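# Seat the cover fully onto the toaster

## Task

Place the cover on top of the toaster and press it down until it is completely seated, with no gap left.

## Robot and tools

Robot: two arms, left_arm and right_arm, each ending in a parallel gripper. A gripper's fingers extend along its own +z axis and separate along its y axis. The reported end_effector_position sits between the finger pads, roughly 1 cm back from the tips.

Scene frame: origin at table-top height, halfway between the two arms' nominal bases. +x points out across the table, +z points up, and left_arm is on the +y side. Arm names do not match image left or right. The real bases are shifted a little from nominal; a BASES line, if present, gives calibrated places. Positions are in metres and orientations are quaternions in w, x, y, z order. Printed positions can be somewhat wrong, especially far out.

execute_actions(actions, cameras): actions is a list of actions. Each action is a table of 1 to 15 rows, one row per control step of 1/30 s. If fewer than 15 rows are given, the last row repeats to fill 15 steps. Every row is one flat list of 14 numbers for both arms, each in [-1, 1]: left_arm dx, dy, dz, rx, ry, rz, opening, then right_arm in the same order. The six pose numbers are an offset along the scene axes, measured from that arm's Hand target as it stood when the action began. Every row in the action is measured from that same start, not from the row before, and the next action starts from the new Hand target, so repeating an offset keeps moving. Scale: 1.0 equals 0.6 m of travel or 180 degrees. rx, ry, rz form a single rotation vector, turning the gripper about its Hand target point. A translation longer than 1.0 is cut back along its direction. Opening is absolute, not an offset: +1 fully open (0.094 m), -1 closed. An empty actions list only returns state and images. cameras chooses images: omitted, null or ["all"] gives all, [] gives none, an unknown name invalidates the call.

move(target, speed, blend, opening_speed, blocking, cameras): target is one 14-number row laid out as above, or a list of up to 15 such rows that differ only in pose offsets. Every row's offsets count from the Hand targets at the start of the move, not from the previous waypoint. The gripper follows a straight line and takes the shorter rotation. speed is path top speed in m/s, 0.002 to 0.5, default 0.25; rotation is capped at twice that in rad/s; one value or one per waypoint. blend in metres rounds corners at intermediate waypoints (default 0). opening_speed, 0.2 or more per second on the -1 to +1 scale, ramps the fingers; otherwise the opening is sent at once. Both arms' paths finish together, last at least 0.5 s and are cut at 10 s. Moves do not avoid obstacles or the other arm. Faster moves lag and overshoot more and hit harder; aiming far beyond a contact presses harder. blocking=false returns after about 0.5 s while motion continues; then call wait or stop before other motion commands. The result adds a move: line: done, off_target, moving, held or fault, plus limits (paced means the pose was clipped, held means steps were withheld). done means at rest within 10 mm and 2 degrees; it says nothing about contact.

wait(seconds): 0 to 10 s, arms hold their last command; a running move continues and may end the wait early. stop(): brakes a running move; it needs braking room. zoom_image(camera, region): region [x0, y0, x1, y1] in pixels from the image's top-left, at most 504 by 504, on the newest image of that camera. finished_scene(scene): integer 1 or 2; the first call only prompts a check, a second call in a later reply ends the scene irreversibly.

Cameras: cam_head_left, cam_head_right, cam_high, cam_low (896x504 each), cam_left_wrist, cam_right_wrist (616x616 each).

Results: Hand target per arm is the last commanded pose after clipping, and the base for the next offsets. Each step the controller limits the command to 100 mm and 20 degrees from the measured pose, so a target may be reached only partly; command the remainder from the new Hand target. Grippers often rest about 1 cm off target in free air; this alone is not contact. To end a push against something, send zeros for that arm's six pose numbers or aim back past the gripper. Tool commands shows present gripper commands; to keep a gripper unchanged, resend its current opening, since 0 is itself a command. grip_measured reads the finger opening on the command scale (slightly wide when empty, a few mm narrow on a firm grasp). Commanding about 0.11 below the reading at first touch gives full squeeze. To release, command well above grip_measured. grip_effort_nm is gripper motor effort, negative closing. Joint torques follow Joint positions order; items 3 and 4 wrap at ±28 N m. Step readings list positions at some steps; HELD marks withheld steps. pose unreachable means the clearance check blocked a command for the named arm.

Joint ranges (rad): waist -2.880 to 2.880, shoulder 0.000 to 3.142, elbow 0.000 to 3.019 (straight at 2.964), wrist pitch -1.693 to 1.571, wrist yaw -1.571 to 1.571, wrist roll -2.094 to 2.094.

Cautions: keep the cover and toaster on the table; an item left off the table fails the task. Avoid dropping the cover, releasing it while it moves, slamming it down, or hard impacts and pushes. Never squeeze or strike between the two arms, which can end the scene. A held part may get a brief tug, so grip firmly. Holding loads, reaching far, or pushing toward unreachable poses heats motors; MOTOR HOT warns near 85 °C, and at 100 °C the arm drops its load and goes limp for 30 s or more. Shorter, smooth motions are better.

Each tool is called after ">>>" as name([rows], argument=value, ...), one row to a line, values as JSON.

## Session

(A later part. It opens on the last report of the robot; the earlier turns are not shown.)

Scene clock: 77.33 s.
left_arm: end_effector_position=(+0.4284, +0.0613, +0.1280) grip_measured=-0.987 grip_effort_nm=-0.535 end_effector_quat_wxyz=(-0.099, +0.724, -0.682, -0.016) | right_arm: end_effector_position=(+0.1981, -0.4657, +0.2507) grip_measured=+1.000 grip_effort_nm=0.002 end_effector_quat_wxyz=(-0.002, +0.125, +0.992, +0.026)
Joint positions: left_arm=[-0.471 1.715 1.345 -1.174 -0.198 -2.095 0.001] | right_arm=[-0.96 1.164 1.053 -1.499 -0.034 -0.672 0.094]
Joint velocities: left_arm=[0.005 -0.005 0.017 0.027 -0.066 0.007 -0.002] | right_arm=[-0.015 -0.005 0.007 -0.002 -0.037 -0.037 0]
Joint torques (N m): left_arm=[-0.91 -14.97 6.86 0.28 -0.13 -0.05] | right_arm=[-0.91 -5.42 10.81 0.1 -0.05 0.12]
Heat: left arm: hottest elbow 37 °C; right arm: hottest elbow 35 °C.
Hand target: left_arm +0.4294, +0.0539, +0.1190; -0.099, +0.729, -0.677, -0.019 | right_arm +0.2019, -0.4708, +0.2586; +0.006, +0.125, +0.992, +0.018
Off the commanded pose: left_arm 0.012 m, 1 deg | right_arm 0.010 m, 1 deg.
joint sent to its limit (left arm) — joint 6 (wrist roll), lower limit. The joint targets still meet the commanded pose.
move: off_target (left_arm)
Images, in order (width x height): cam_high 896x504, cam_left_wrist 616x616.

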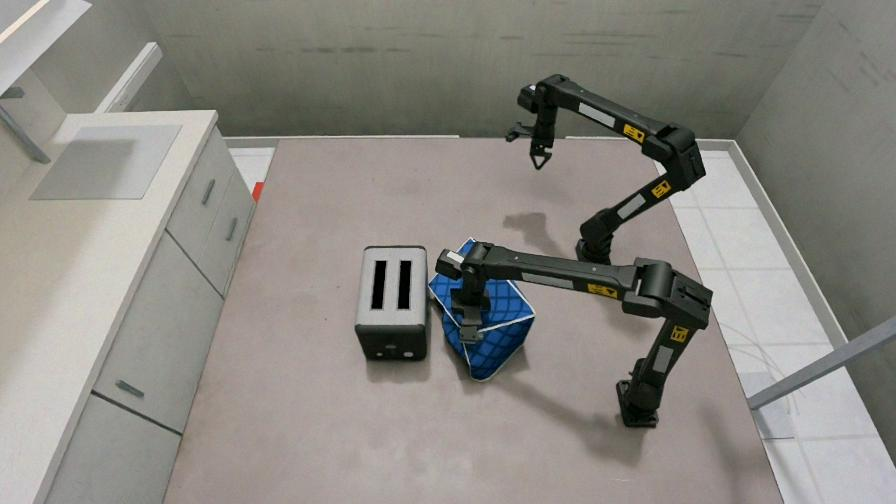

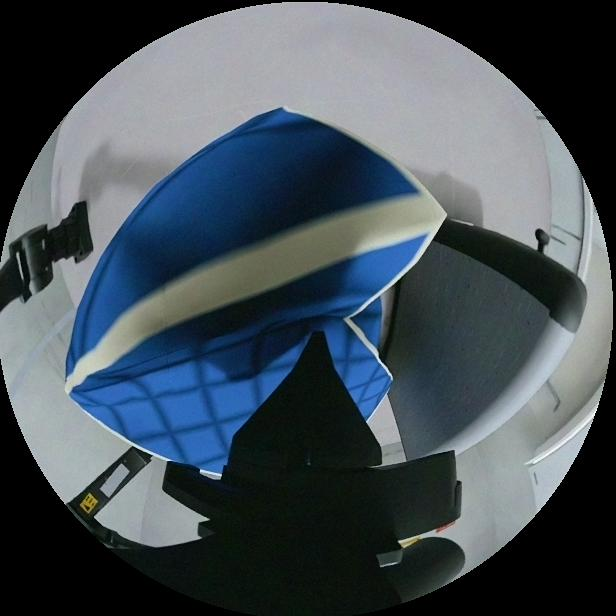

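>>> move(target=[-0.05,0.25,0.35,0,0,0,1,0,0,0,0,0,0,1], speed=0.25)

Scene clock: 81.33 s.
left_arm: end_effector_position=(+0.3926, +0.1971, +0.3075) grip_measured=+0.998 grip_effort_nm=0.120 end_effector_quat_wxyz=(-0.090, +0.727, -0.679, -0.037) | right_arm: end_effector_position=(+0.1981, -0.4657, +0.2507) grip_measured=+1.000 grip_effort_nm=-0.012 end_effector_quat_wxyz=(-0.002, +0.125, +0.992, +0.026)
Joint positions: left_arm=[-0.222 1.457 1.515 -1.601 -0.193 -1.853 0.094] | right_arm=[-0.96 1.164 1.053 -1.499 -0.034 -0.672 0.094]
Joint velocities: left_arm=[-0.005 -0.005 0.002 -0.017 -0.022 -0.051 0] | right_arm=[-0.005 -0.015 -0.007 -0.002 -0.037 -0.066 0]
Joint torques (N m): left_arm=[0.91 -14.04 10.56 -0.49 -0.06 0.15] | right_arm=[-0.91 -5.36 10.76 0.1 -0.05 0.12]
Heat: left arm: hottest elbow 37 °C; right arm: hottest elbow 35 °C.
Hand target: left_arm +0.4006, +0.2002, +0.3300; -0.100, +0.729, -0.677, -0.017 | right_arm +0.2019, -0.4708, +0.2586; +0.006, +0.125, +0.992, +0.018
Off the commanded pose: left_arm 0.024 m, 2 deg | right_arm 0.010 m, 1 deg.
move: off_target (left_arm)

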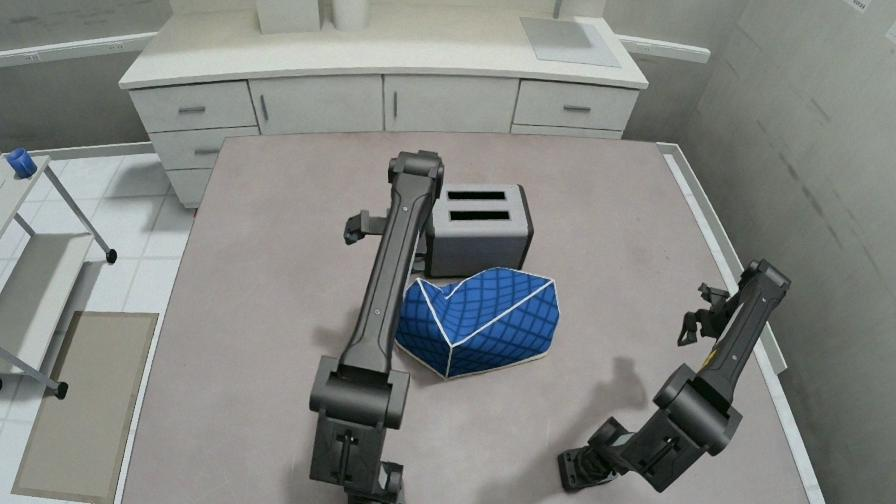

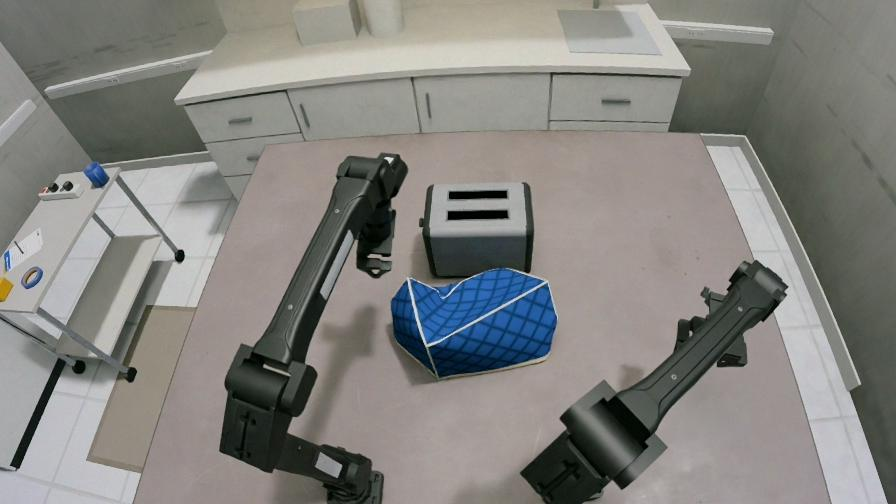

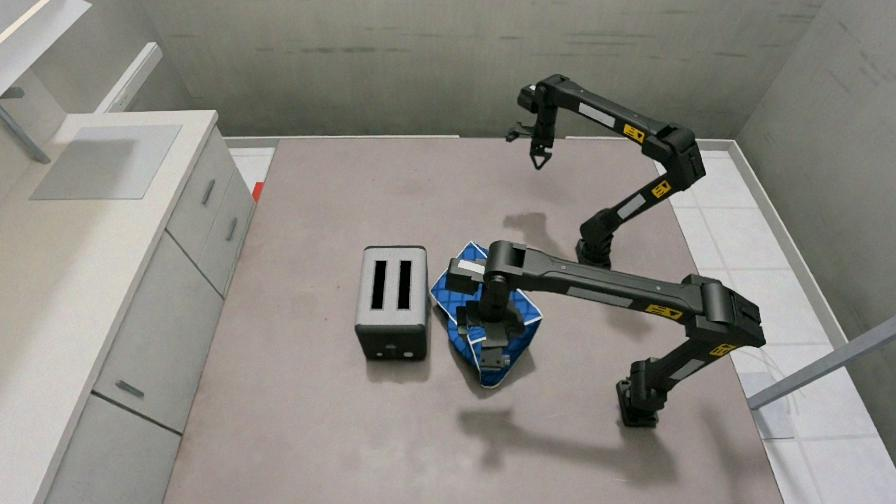

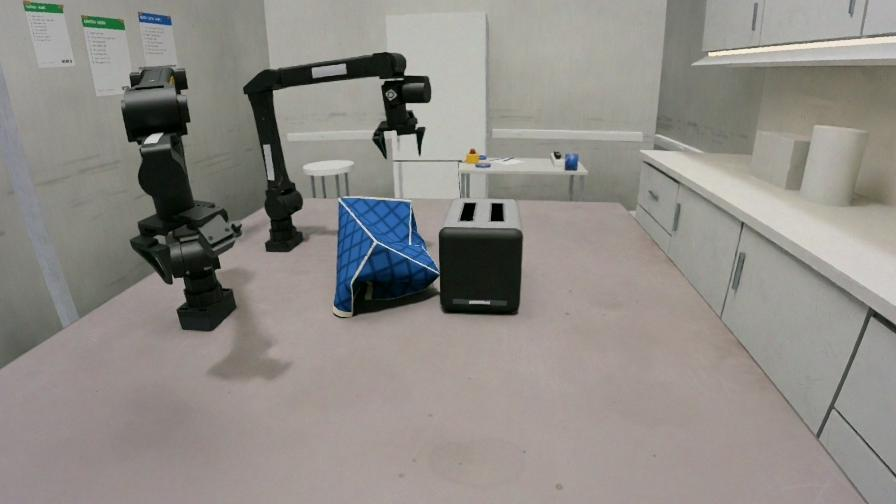

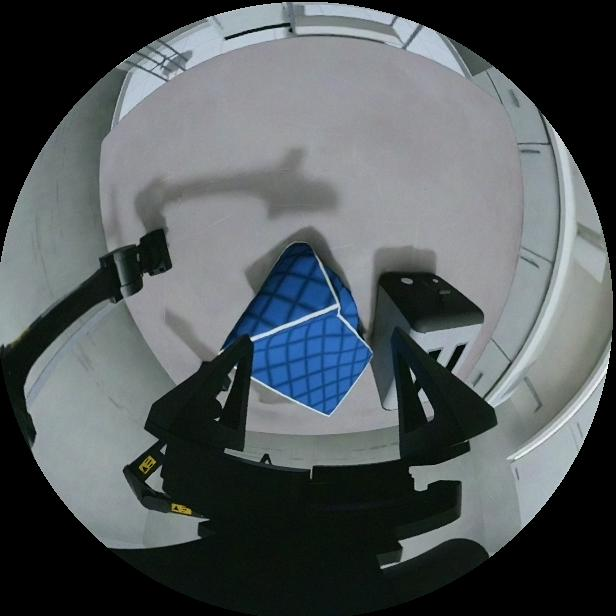

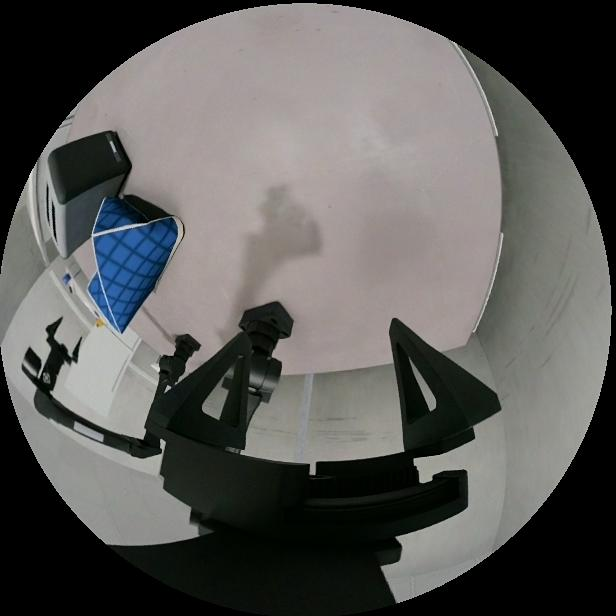

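>>> zoom_image(camera="cam_left_wrist", region=[200, 220, 420, 440])

>>> zoom_image(camera="cam_head_right", region=[370, 170, 590, 390])

Scaled by 2.291 from the camera's 616x616 image, which has a finer 880x880 frame.

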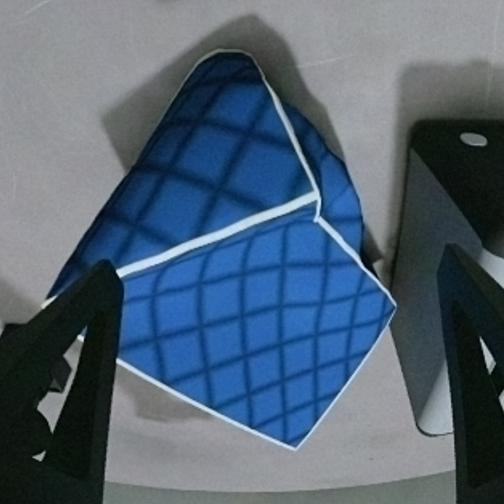

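Scaled by 2.291.

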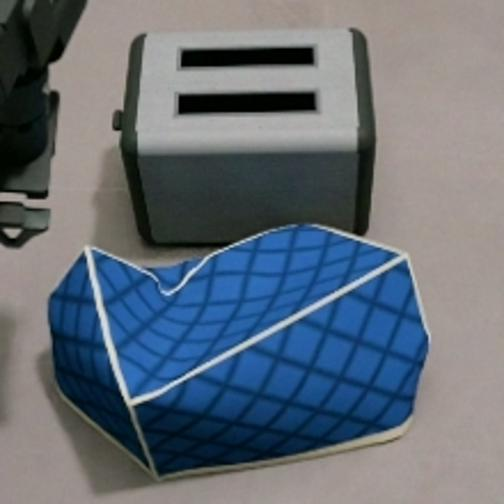

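>>> move(target=[-0.05,0.05,0,0,0,0,1,0.413,0.577,0.02,0,0,0,0.8], speed=0.25, cameras=["cam_right_wrist","cam_head_right","cam_low"])

Scene clock: 107.07 s.
left_arm: end_effector_position=(+0.3738, +0.2243, +0.3188) grip_measured=+0.998 grip_effort_nm=0.110 end_effector_quat_wxyz=(-0.093, +0.727, -0.680, -0.030) | right_arm: end_effector_position=(+0.4338, -0.1256, +0.2658) grip_measured=+0.802 grip_effort_nm=-0.120 end_effector_quat_wxyz=(-0.001, +0.120, +0.992, +0.032)
Joint positions: left_arm=[-0.165 1.385 1.471 -1.601 -0.188 -1.792 0.094] | right_arm=[0.173 1.468 1.373 -1.458 -0.062 0.452 0.085]
Joint velocities: left_arm=[-0.005 0.005 0.002 -0.012 0.007 -0.007 0] | right_arm=[-0.005 -0.015 0.027 -0.012 -0.007 -0.037 0.001]
Joint torques (N m): left_arm=[0.91 -14.68 7.46 0.13 -0.08 0.19] | right_arm=[-0.56 -8.35 13.87 -0.1 0.22 0.29]
Heat: left arm: hottest elbow 38 °C; right arm: hottest elbow 36 °C.
Hand target: left_arm +0.3710, +0.2303, +0.3302; -0.100, +0.729, -0.677, -0.017 | right_arm +0.4500, -0.1207, +0.2770; +0.010, +0.125, +0.992, +0.034
Off the commanded pose: left_arm 0.013 m, 2 deg | right_arm 0.017 m, 2 deg.
move: off_target (left_arm, right_arm)
Images, in order (width x height): cam_head_right 896x504, cam_low 896x504, cam_right_wrist 616x616.

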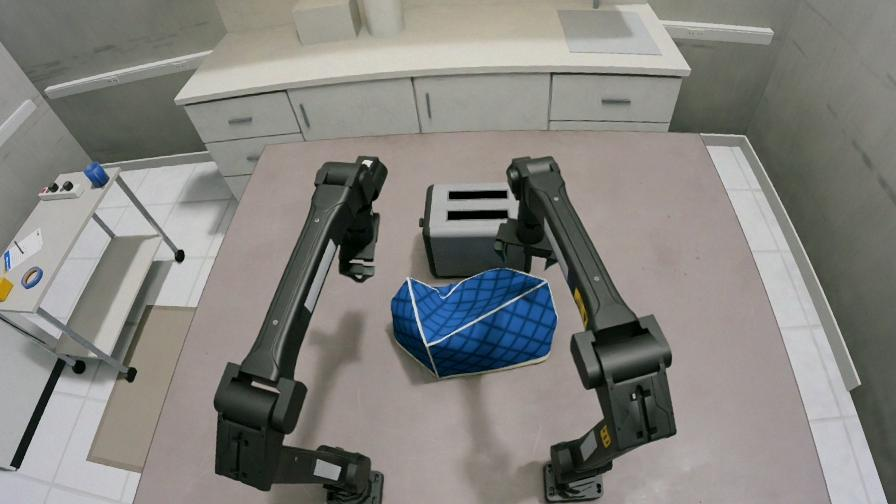

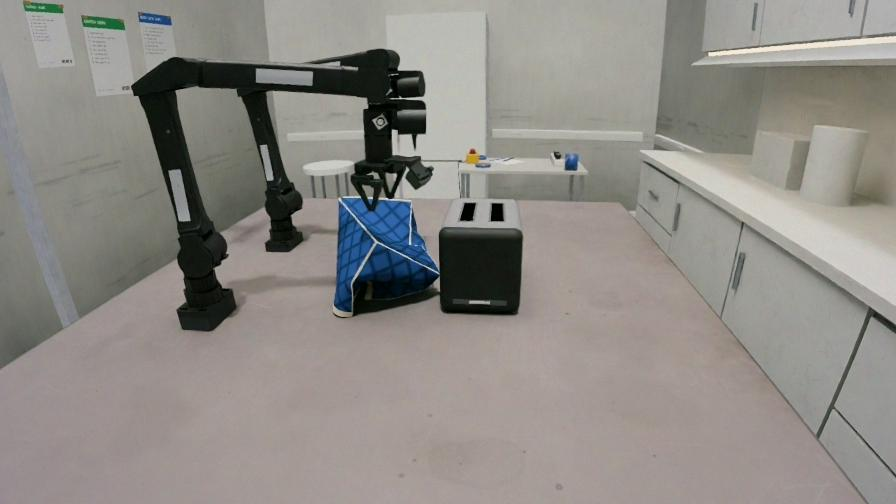

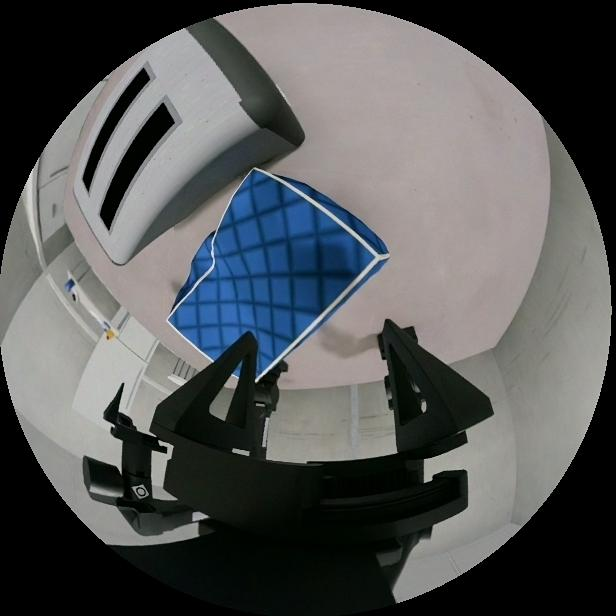

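>>> move(target=[0,0,0,0,0,0,1,0.02,-0.01,-0.08,0,0,0.25,0.9], cameras=["cam_right_wrist","cam_low"])

Scene clock: 118.47 s.
left_arm: end_effector_position=(+0.3738, +0.2243, +0.3188) grip_measured=+0.998 grip_effort_nm=0.120 end_effector_quat_wxyz=(-0.093, +0.727, -0.680, -0.030) | right_arm: end_effector_position=(+0.4523, -0.1235, +0.2348) grip_measured=+0.898 grip_effort_nm=0.105 end_effector_quat_wxyz=(-0.001, -0.263, +0.964, +0.032)
Joint positions: left_arm=[-0.165 1.385 1.471 -1.601 -0.188 -1.792 0.094] | right_arm=[0.168 1.542 1.373 -1.408 -0.063 -0.327 0.089]
Joint velocities: left_arm=[0.005 -0.015 -0.017 0.012 -0.007 -0.007 0] | right_arm=[-0.005 -0.005 -0.012 -0.012 0.081 -0.066 -0.001]
Joint torques (N m): left_arm=[1.08 -14.45 7.39 0.09 -0.07 0.16] | right_arm=[-2.02 -9.05 10.09 0.39 -0.22 -0.04]
Heat: left arm: hottest elbow 37 °C; right arm: hottest elbow 36 °C.
Hand target: left_arm +0.3710, +0.2303, +0.3302; -0.100, +0.729, -0.677, -0.017 | right_arm +0.4614, -0.1267, +0.2285; -0.003, -0.264, +0.964, +0.034
Off the commanded pose: left_arm 0.013 m, 2 deg | right_arm 0.012 m, 0 deg.
move: off_target (left_arm, right_arm)
Images, in order (width x height): cam_low 896x504, cam_right_wrist 616x616.

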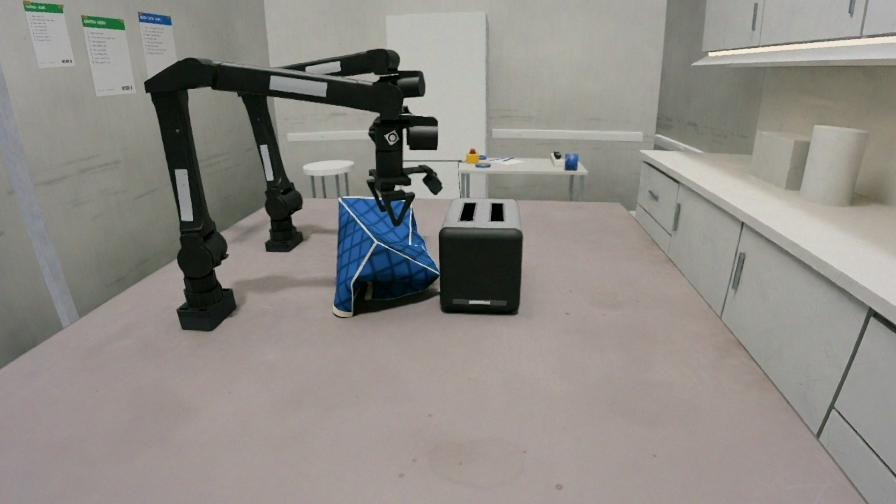

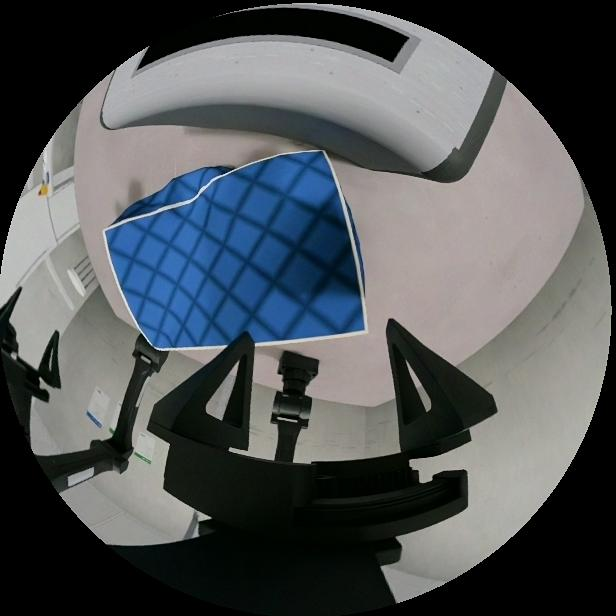

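>>> move(target=[0,0,0,0,0,0,1,0.04,0.012,-0.1,0,0,0,0.8], speed=0.15, cameras=["cam_right_wrist","cam_low"])

Scene clock: 123.80 s.
left_arm: end_effector_position=(+0.3738, +0.2243, +0.3188) grip_measured=+0.998 grip_effort_nm=0.115 end_effector_quat_wxyz=(-0.093, +0.727, -0.680, -0.030) | right_arm: end_effector_position=(+0.4828, -0.1170, +0.1783) grip_measured=+0.802 grip_effort_nm=-0.120 end_effector_quat_wxyz=(+0.004, -0.263, +0.964, +0.032)
Joint positions: left_arm=[-0.165 1.385 1.471 -1.601 -0.188 -1.792 0.094] | right_arm=[0.168 1.649 1.351 -1.269 -0.064 -0.328 0.085]
Joint velocities: left_arm=[0.005 -0.015 -0.002 -0.002 -0.037 0.037 -0.001] | right_arm=[0.005 0.005 0.007 -0.017 0.022 -0.095 0]
Joint torques (N m): left_arm=[1.38 -14.21 7.54 0.08 -0.08 0.17] | right_arm=[-1.49 -10.7 8.16 0.47 -0.21 0.01]
Heat: left arm: hottest elbow 37 °C; right arm: hottest elbow 36 °C.
Hand target: left_arm +0.3710, +0.2303, +0.3302; -0.100, +0.729, -0.677, -0.017 | right_arm +0.4844, -0.1194, +0.1680; -0.004, -0.264, +0.964, +0.034
Off the commanded pose: left_arm 0.013 m, 2 deg | right_arm 0.010 m, 1 deg.
move: off_target (left_arm)
Images, in order (width x height): cam_low 896x504, cam_right_wrist 616x616.

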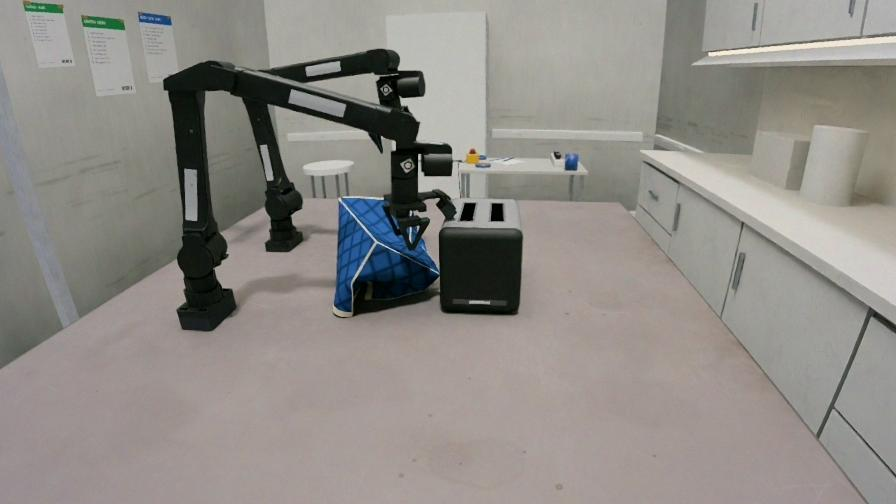

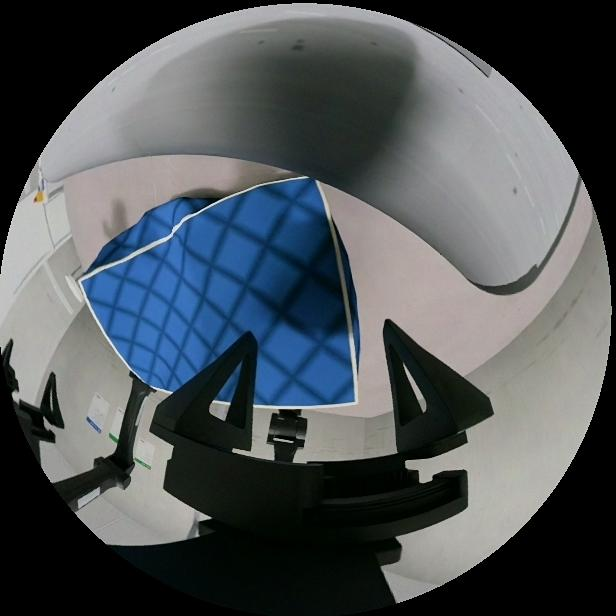

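>>> move([
  [0,0,0,0,0,0,1,-0.028,-0.053,0,0,0,0,0.8],
  [0,0,0,0,0,0,1,-0.028,-0.053,-0.11,0,0,0,0.8],
], speed=0.15, cameras=["cam_right_wrist","cam_low"])

Scene clock: 129.20 s.
left_arm: end_effector_position=(+0.3738, +0.2243, +0.3188) grip_measured=+0.998 grip_effort_nm=0.110 end_effector_quat_wxyz=(-0.093, +0.727, -0.680, -0.030) | right_arm: end_effector_position=(+0.4786, -0.1425, +0.1591) grip_measured=+0.802 grip_effort_nm=-0.115 end_effector_quat_wxyz=(+0.054, -0.272, +0.960, +0.028)
Joint positions: left_arm=[-0.165 1.385 1.471 -1.601 -0.188 -1.792 0.094] | right_arm=[0.116 1.585 1.215 -1.1 -0.069 -0.396 0.085]
Joint velocities: left_arm=[0.005 0.005 -0.007 0.002 0.007 -0.007 0] | right_arm=[0.005 0.005 -0.002 -0.002 0.051 -0.007 0]
Joint torques (N m): left_arm=[0.91 -14.45 7.36 0.01 -0.08 0.17] | right_arm=[-2.2 -5.48 4.75 0.65 0.04 0.12]
Heat: left arm: hottest elbow 37 °C; right arm: hottest elbow 36 °C.
Hand target: left_arm +0.3710, +0.2303, +0.3302; -0.100, +0.729, -0.677, -0.017 | right_arm +0.4669, -0.1518, +0.1023; -0.004, -0.264, +0.964, +0.034
Off the commanded pose: left_arm 0.013 m, 2 deg | right_arm 0.059 m, 7 deg.
move: off_target (left_arm, right_arm)
Images, in order (width x height): cam_low 896x504, cam_right_wrist 616x616.

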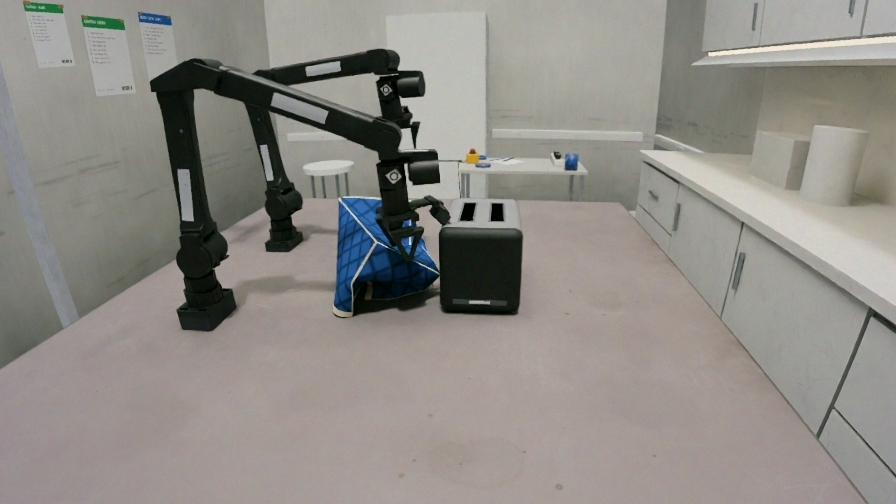

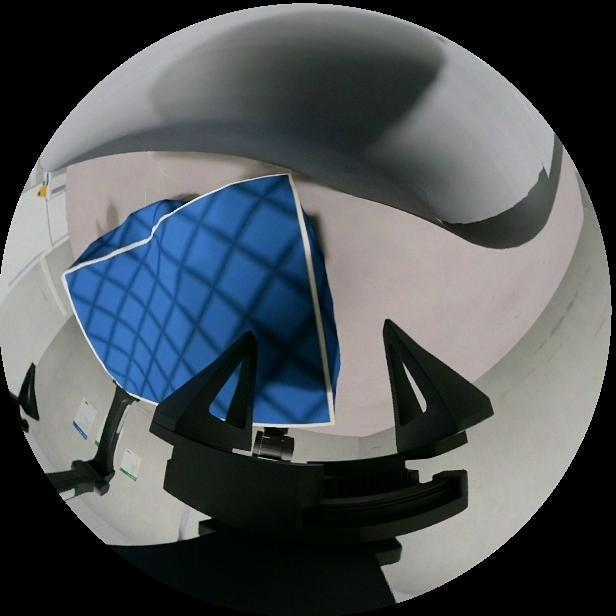

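>>> move([
  [0,0,0,0,0,0,1,-0.01,0,0.1,0,0,0,0.8],
  [0,0,0,0,0,0,1,-0.07,-0.03,0.08,0,0,0,0.8],
  [0,0,0,0,0,0,1,-0.07,-0.03,0,0,0,0,0.8],
], speed=0.12, cameras=["cam_right_wrist","cam_low"])

Scene clock: 134.47 s.
left_arm: end_effector_position=(+0.3738, +0.2243, +0.3188) grip_measured=+0.998 grip_effort_nm=0.115 end_effector_quat_wxyz=(-0.093, +0.727, -0.680, -0.030) | right_arm: end_effector_position=(+0.4291, -0.1644, +0.1186) grip_measured=+0.802 grip_effort_nm=-0.115 end_effector_quat_wxyz=(+0.013, -0.262, +0.965, +0.033)
Joint positions: left_arm=[-0.165 1.385 1.471 -1.601 -0.188 -1.792 0.094] | right_arm=[0.083 1.552 1.062 -1.065 -0.068 -0.409 0.085]
Joint velocities: left_arm=[0.015 -0.015 -0.002 0.002 0.037 0.007 -0.001] | right_arm=[0.005 -0.005 -0.012 -0.017 0.037 0.051 0]
Joint torques (N m): left_arm=[0.91 -14.33 7.46 0.17 -0.07 0.18] | right_arm=[-1.85 -8.23 6.78 0.35 0.1 -0.08]
Heat: left arm: hottest elbow 37 °C; right arm: hottest elbow 36 °C.
Hand target: left_arm +0.3710, +0.2303, +0.3302; -0.100, +0.729, -0.677, -0.017 | right_arm +0.4250, -0.1700, +0.1031; -0.004, -0.264, +0.964, +0.033
Off the commanded pose: left_arm 0.013 m, 2 deg | right_arm 0.018 m, 2 deg.
move: off_target (left_arm, right_arm)
Images, in order (width x height): cam_low 896x504, cam_right_wrist 616x616.

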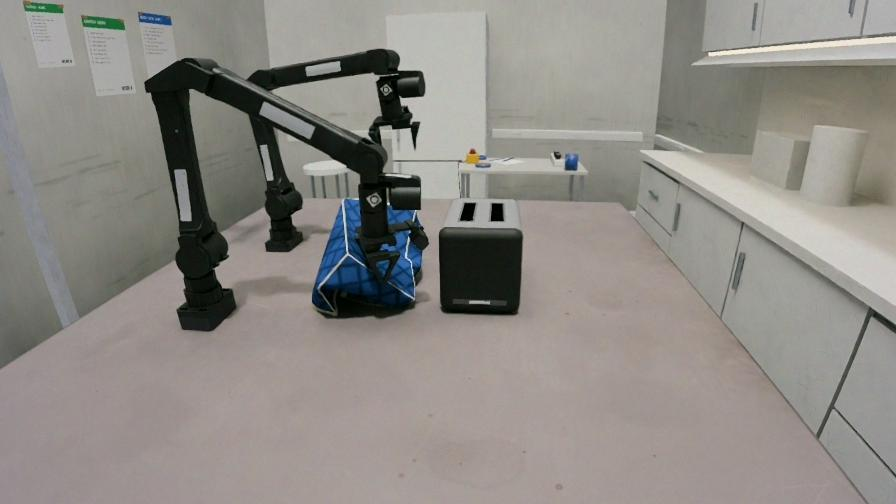

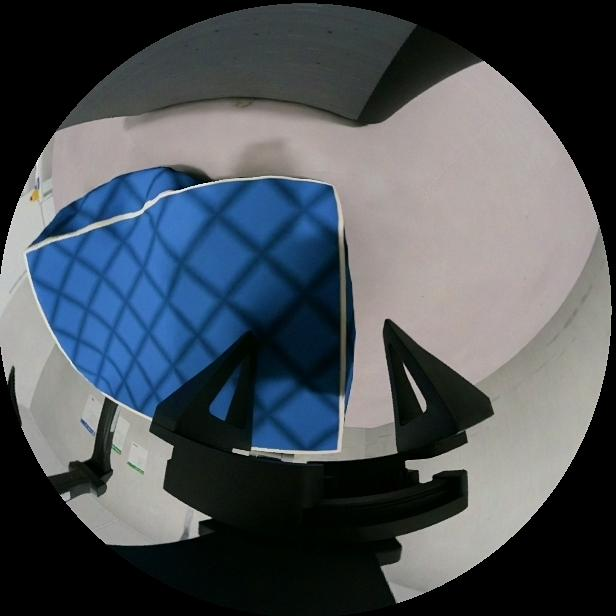

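>>> move(target=[0,0,0,0,0,0,1,0.01,-0.012,-0.055,0,0,0,0.8], speed=0.12, cameras=[])

>>> move(target=[0,0,0,0,0,0,1,0,0,0,0,0,0,-1], opening_speed=1.5, cameras=["cam_right_wrist","cam_low"])

Scene clock: 139.33 s.
left_arm: end_effector_position=(+0.3738, +0.2243, +0.3188) grip_measured=+0.998 grip_effort_nm=0.115 end_effector_quat_wxyz=(-0.093, +0.727, -0.680, -0.030) | right_arm: end_effector_position=(+0.4355, -0.1709, +0.0862) grip_measured=+0.802 grip_effort_nm=-0.115 end_effector_quat_wxyz=(+0.013, -0.262, +0.964, +0.032)
Joint positions: left_arm=[-0.165 1.385 1.471 -1.601 -0.188 -1.792 0.094] | right_arm=[0.066 1.61 1.035 -0.98 -0.068 -0.427 0.085]
Joint velocities: left_arm=[-0.015 -0.005 -0.007 -0.002 -0.125 -0.081 0] | right_arm=[-0.015 -0.005 -0.002 -0.032 -0.051 0.007 0]
Joint torques (N m): left_arm=[1.03 -14.56 7.5 0.01 -0.08 0.16] | right_arm=[-1.9 -8.53 6.42 0.43 0.11 -0.07]
Heat: left arm: hottest elbow 37 °C; right arm: hottest elbow 36 °C.
Hand target: left_arm +0.3710, +0.2303, +0.3302; -0.100, +0.729, -0.677, -0.017 | right_arm +0.4305, -0.1773, +0.0699; -0.004, -0.264, +0.964, +0.033
Off the commanded pose: left_arm 0.013 m, 2 deg | right_arm 0.018 m, 2 deg.
move: off_target (left_arm, right_arm)
No camera images: "cameras" was empty.

Scene clock: 140.97 s.
left_arm: end_effector_position=(+0.3738, +0.2243, +0.3188) grip_measured=+0.998 grip_effort_nm=0.115 end_effector_quat_wxyz=(-0.093, +0.727, -0.680, -0.030) | right_arm: end_effector_position=(+0.4356, -0.1709, +0.0852) grip_measured=-0.996 grip_effort_nm=-0.183 end_effector_quat_wxyz=(+0.012, -0.263, +0.964, +0.032)
Joint positions: left_arm=[-0.165 1.385 1.471 -1.601 -0.188 -1.792 0.094] | right_arm=[0.066 1.613 1.035 -0.979 -0.068 -0.429 0]
Joint velocities: left_arm=[-0.005 -0.005 0.002 -0.022 -0.022 -0.022 0] | right_arm=[-0.005 0.005 0.002 0.007 -0.022 0.051 -0.001]
Joint torques (N m): left_arm=[1.14 -14.21 7.39 0.16 -0.08 0.17] | right_arm=[-1.85 -8.64 6.41 0.39 0.11 -0.05]
Heat: left arm: hottest elbow 37 °C; right arm: hottest elbow 36 °C.
Hand target: left_arm +0.3710, +0.2303, +0.3302; -0.100, +0.729, -0.677, -0.017 | right_arm +0.4306, -0.1773, +0.0700; -0.004, -0.264, +0.964, +0.033
Off the commanded pose: left_arm 0.013 m, 2 deg | right_arm 0.017 m, 2 deg.
move: off_target (left_arm, right_arm)
Images, in order (width x height): cam_low 896x504, cam_right_wrist 616x616.

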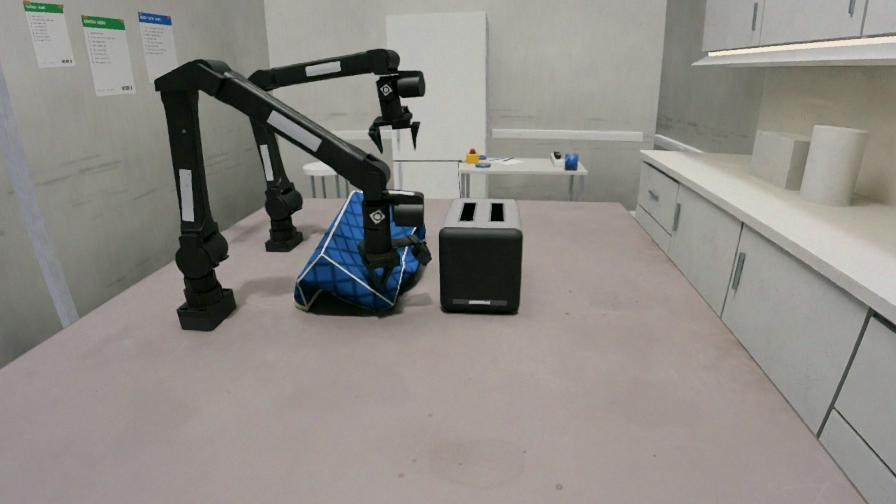

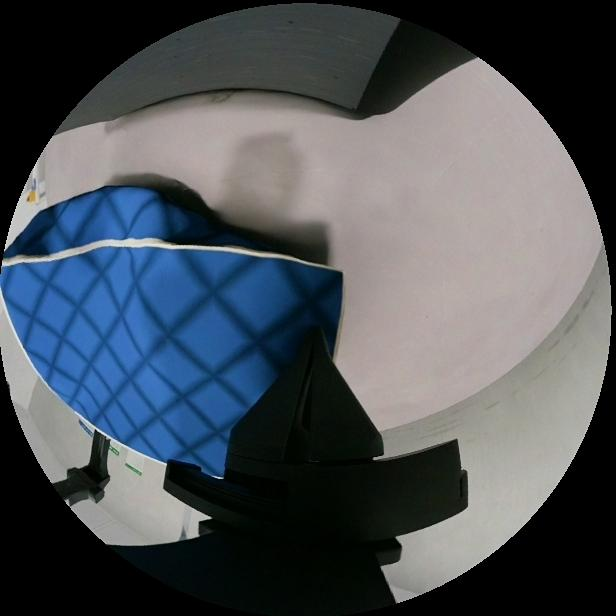

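>>> move(target=[0,0,0,0,0,0,1,0,-0.1,0.2,0,0,0,0.8])

Scene clock: 146.40 s.
left_arm: end_effector_position=(+0.3738, +0.2243, +0.3188) grip_measured=+0.998 grip_effort_nm=0.110 end_effector_quat_wxyz=(-0.093, +0.727, -0.680, -0.030) | right_arm: end_effector_position=(+0.4165, -0.2335, +0.1743) grip_measured=+0.798 grip_effort_nm=0.115 end_effector_quat_wxyz=(-0.023, -0.260, +0.965, +0.036)
Joint positions: left_arm=[-0.165 1.385 1.471 -1.601 -0.188 -1.792 0.094] | right_arm=[-0.077 1.499 1.159 -1.297 -0.056 -0.569 0.084]
Joint velocities: left_arm=[0.005 -0.015 -0.022 0.012 -0.051 -0.022 0.001] | right_arm=[-0.005 0.005 -0.012 -0.017 -0.051 -0.051 0]
Joint torques (N m): left_arm=[0.91 -14.15 7.56 0.1 -0.08 0.15] | right_arm=[-1.73 -9.64 12.36 -0.18 -0.05 -0.06]
Heat: left arm: hottest elbow 36 °C; right arm: hottest elbow 35 °C.
Hand target: left_arm +0.3710, +0.2303, +0.3302; -0.100, +0.729, -0.677, -0.017 | right_arm +0.4325, -0.2380, +0.1900; -0.004, -0.264, +0.964, +0.031
Off the commanded pose: left_arm 0.013 m, 2 deg | right_arm 0.021 m, 2 deg.
move: off_target (left_arm, right_arm)

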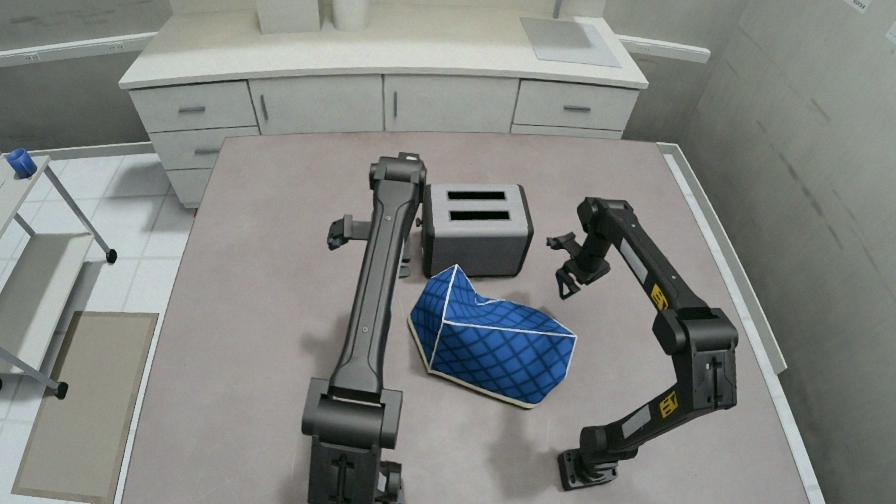

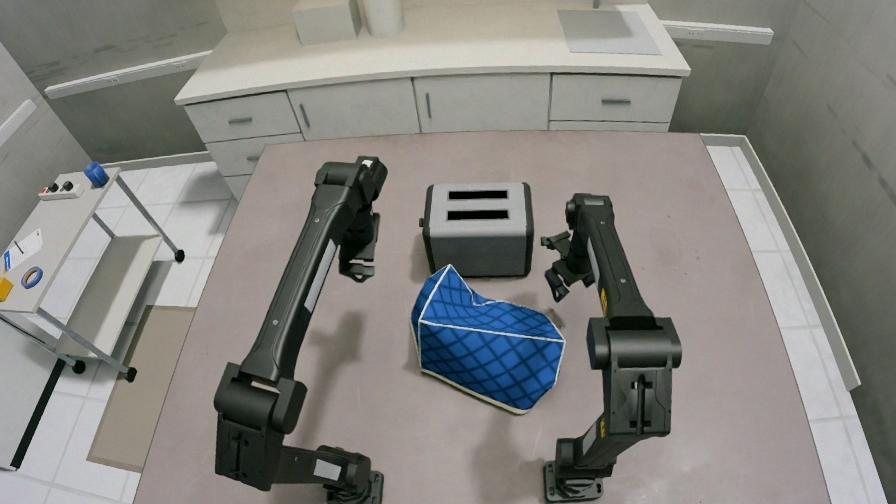

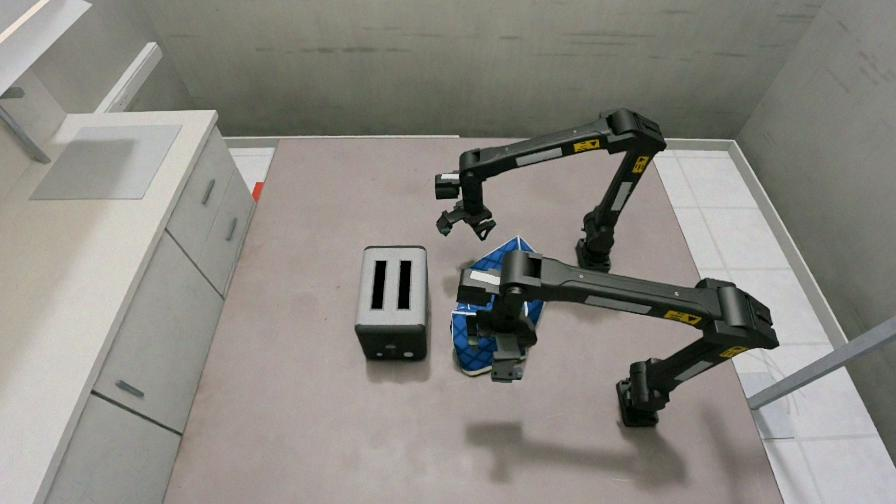

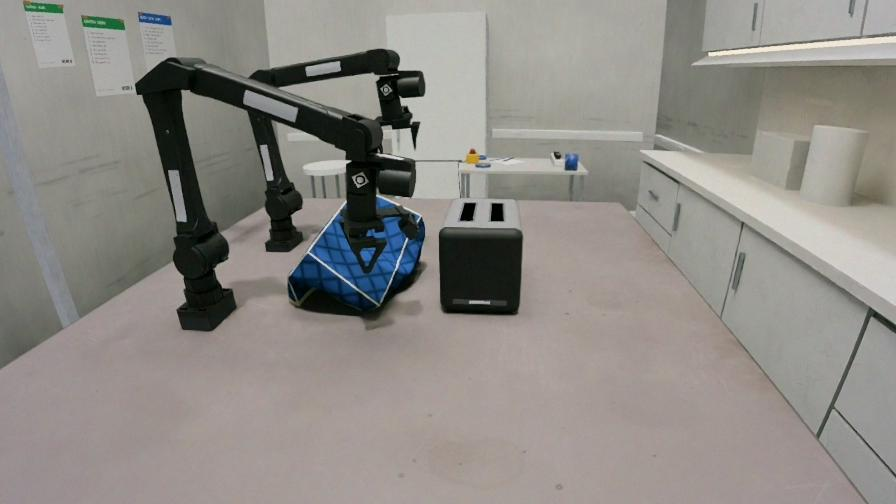

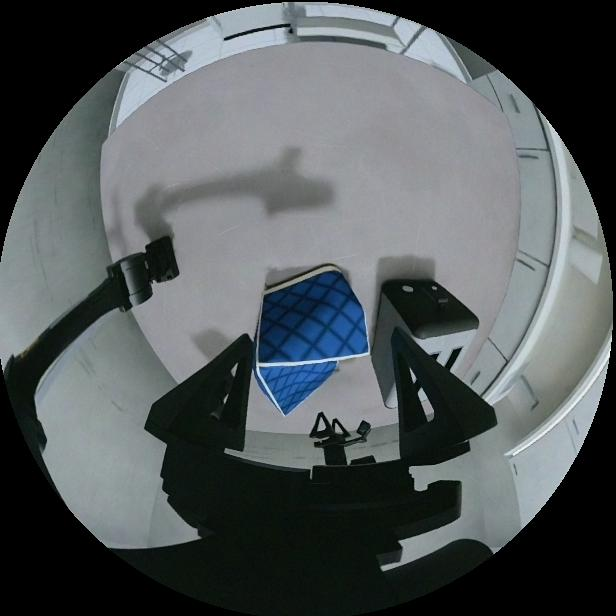

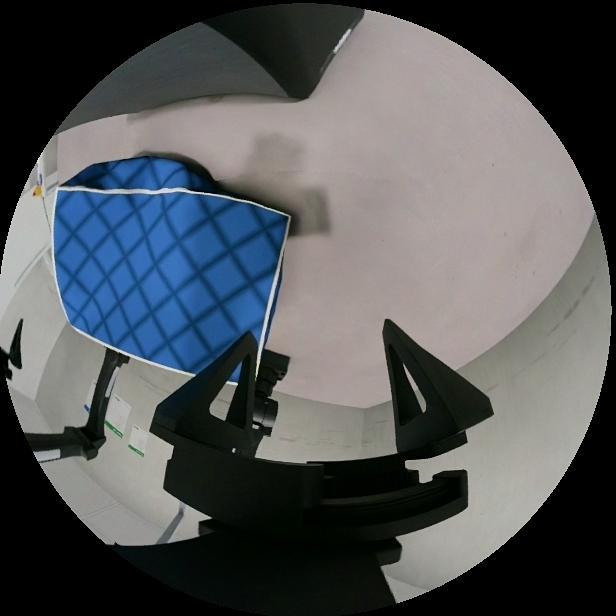

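>>> move(target=[0.03,-0.35,-0.06,0,0,0,0.9,-0.08,-0.25,0.1,0,0,0,0.8], cameras=["cam_left_wrist","cam_low","cam_head_right"])

Scene clock: 154.50 s.
left_arm: end_effector_position=(+0.3752, +0.0341, +0.2824) grip_measured=+0.902 grip_effort_nm=-0.105 end_effector_quat_wxyz=(-0.079, +0.692, -0.717, -0.025) | right_arm: end_effector_position=(+0.3722, -0.3812, +0.2283) grip_measured=+0.798 grip_effort_nm=0.105 end_effector_quat_wxyz=(-0.030, -0.259, +0.964, +0.042)
Joint positions: left_arm=[-0.562 1.573 1.582 -1.589 -0.166 -2.094 0.089] | right_arm=[-0.452 1.45 1.253 -1.472 -0.028 -0.941 0.084]
Joint velocities: left_arm=[0.005 -0.024 -0.012 0.002 -0.051 -0.022 0.001] | right_arm=[0.005 0.005 -0.022 0.017 0.007 -0.007 0]
Joint torques (N m): left_arm=[-0.5 -13.1 10.59 -0.06 -0.15 -0.05] | right_arm=[-1.49 -9.82 13.38 -0.24 -0.16 -0.05]
Heat: left arm: hottest elbow 37 °C; right arm: hottest elbow 36 °C.
Hand target: left_arm +0.3865, +0.0220, +0.2915; -0.099, +0.729, -0.677, -0.020 | right_arm +0.3855, -0.3897, +0.2506; -0.007, -0.264, +0.964, +0.026
Off the commanded pose: left_arm 0.023 m, 7 deg | right_arm 0.026 m, 3 deg.
joint sent to its limit (left arm) — joint 6 (wrist roll), lower limit. The joint targets are off in position and orientation.
move: off_target (left_arm, right_arm)
Images, in order (width x height): cam_head_right 896x504, cam_low 896x504, cam_left_wrist 616x616.

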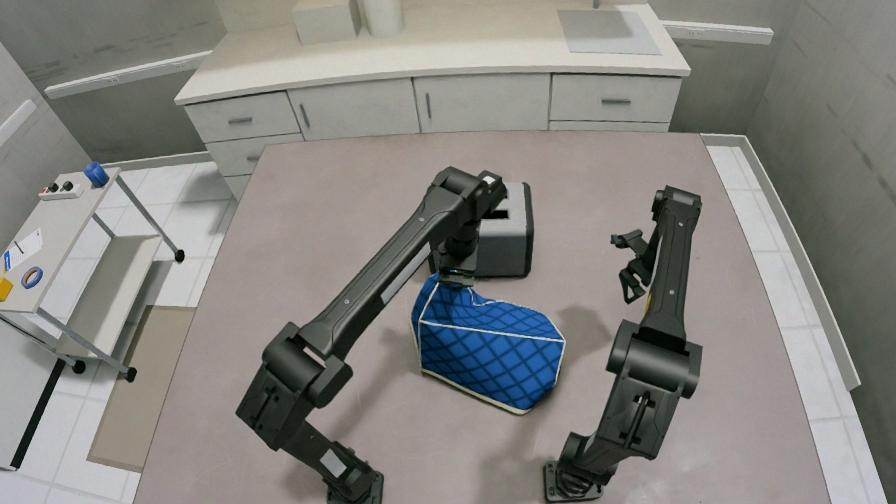

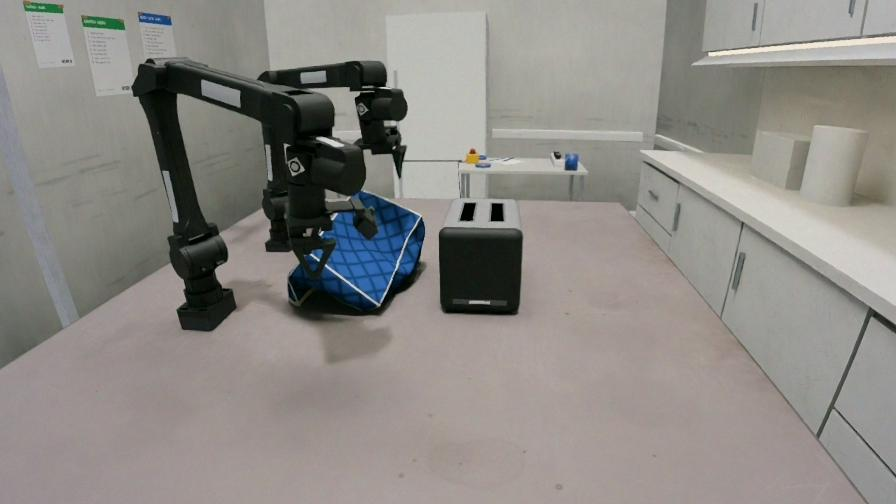

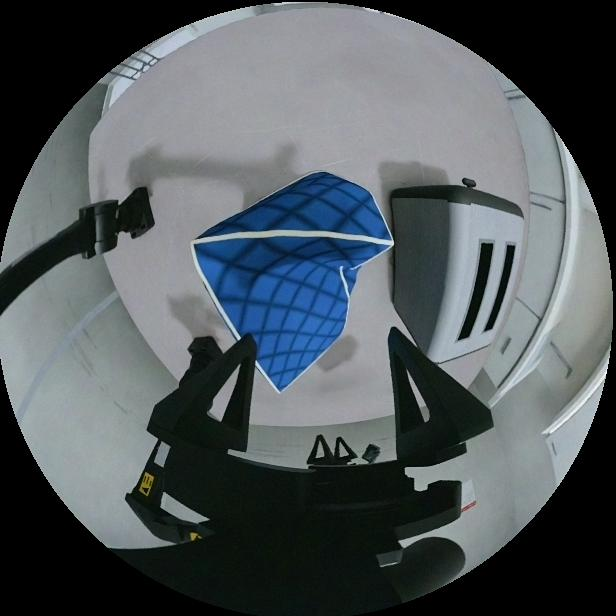

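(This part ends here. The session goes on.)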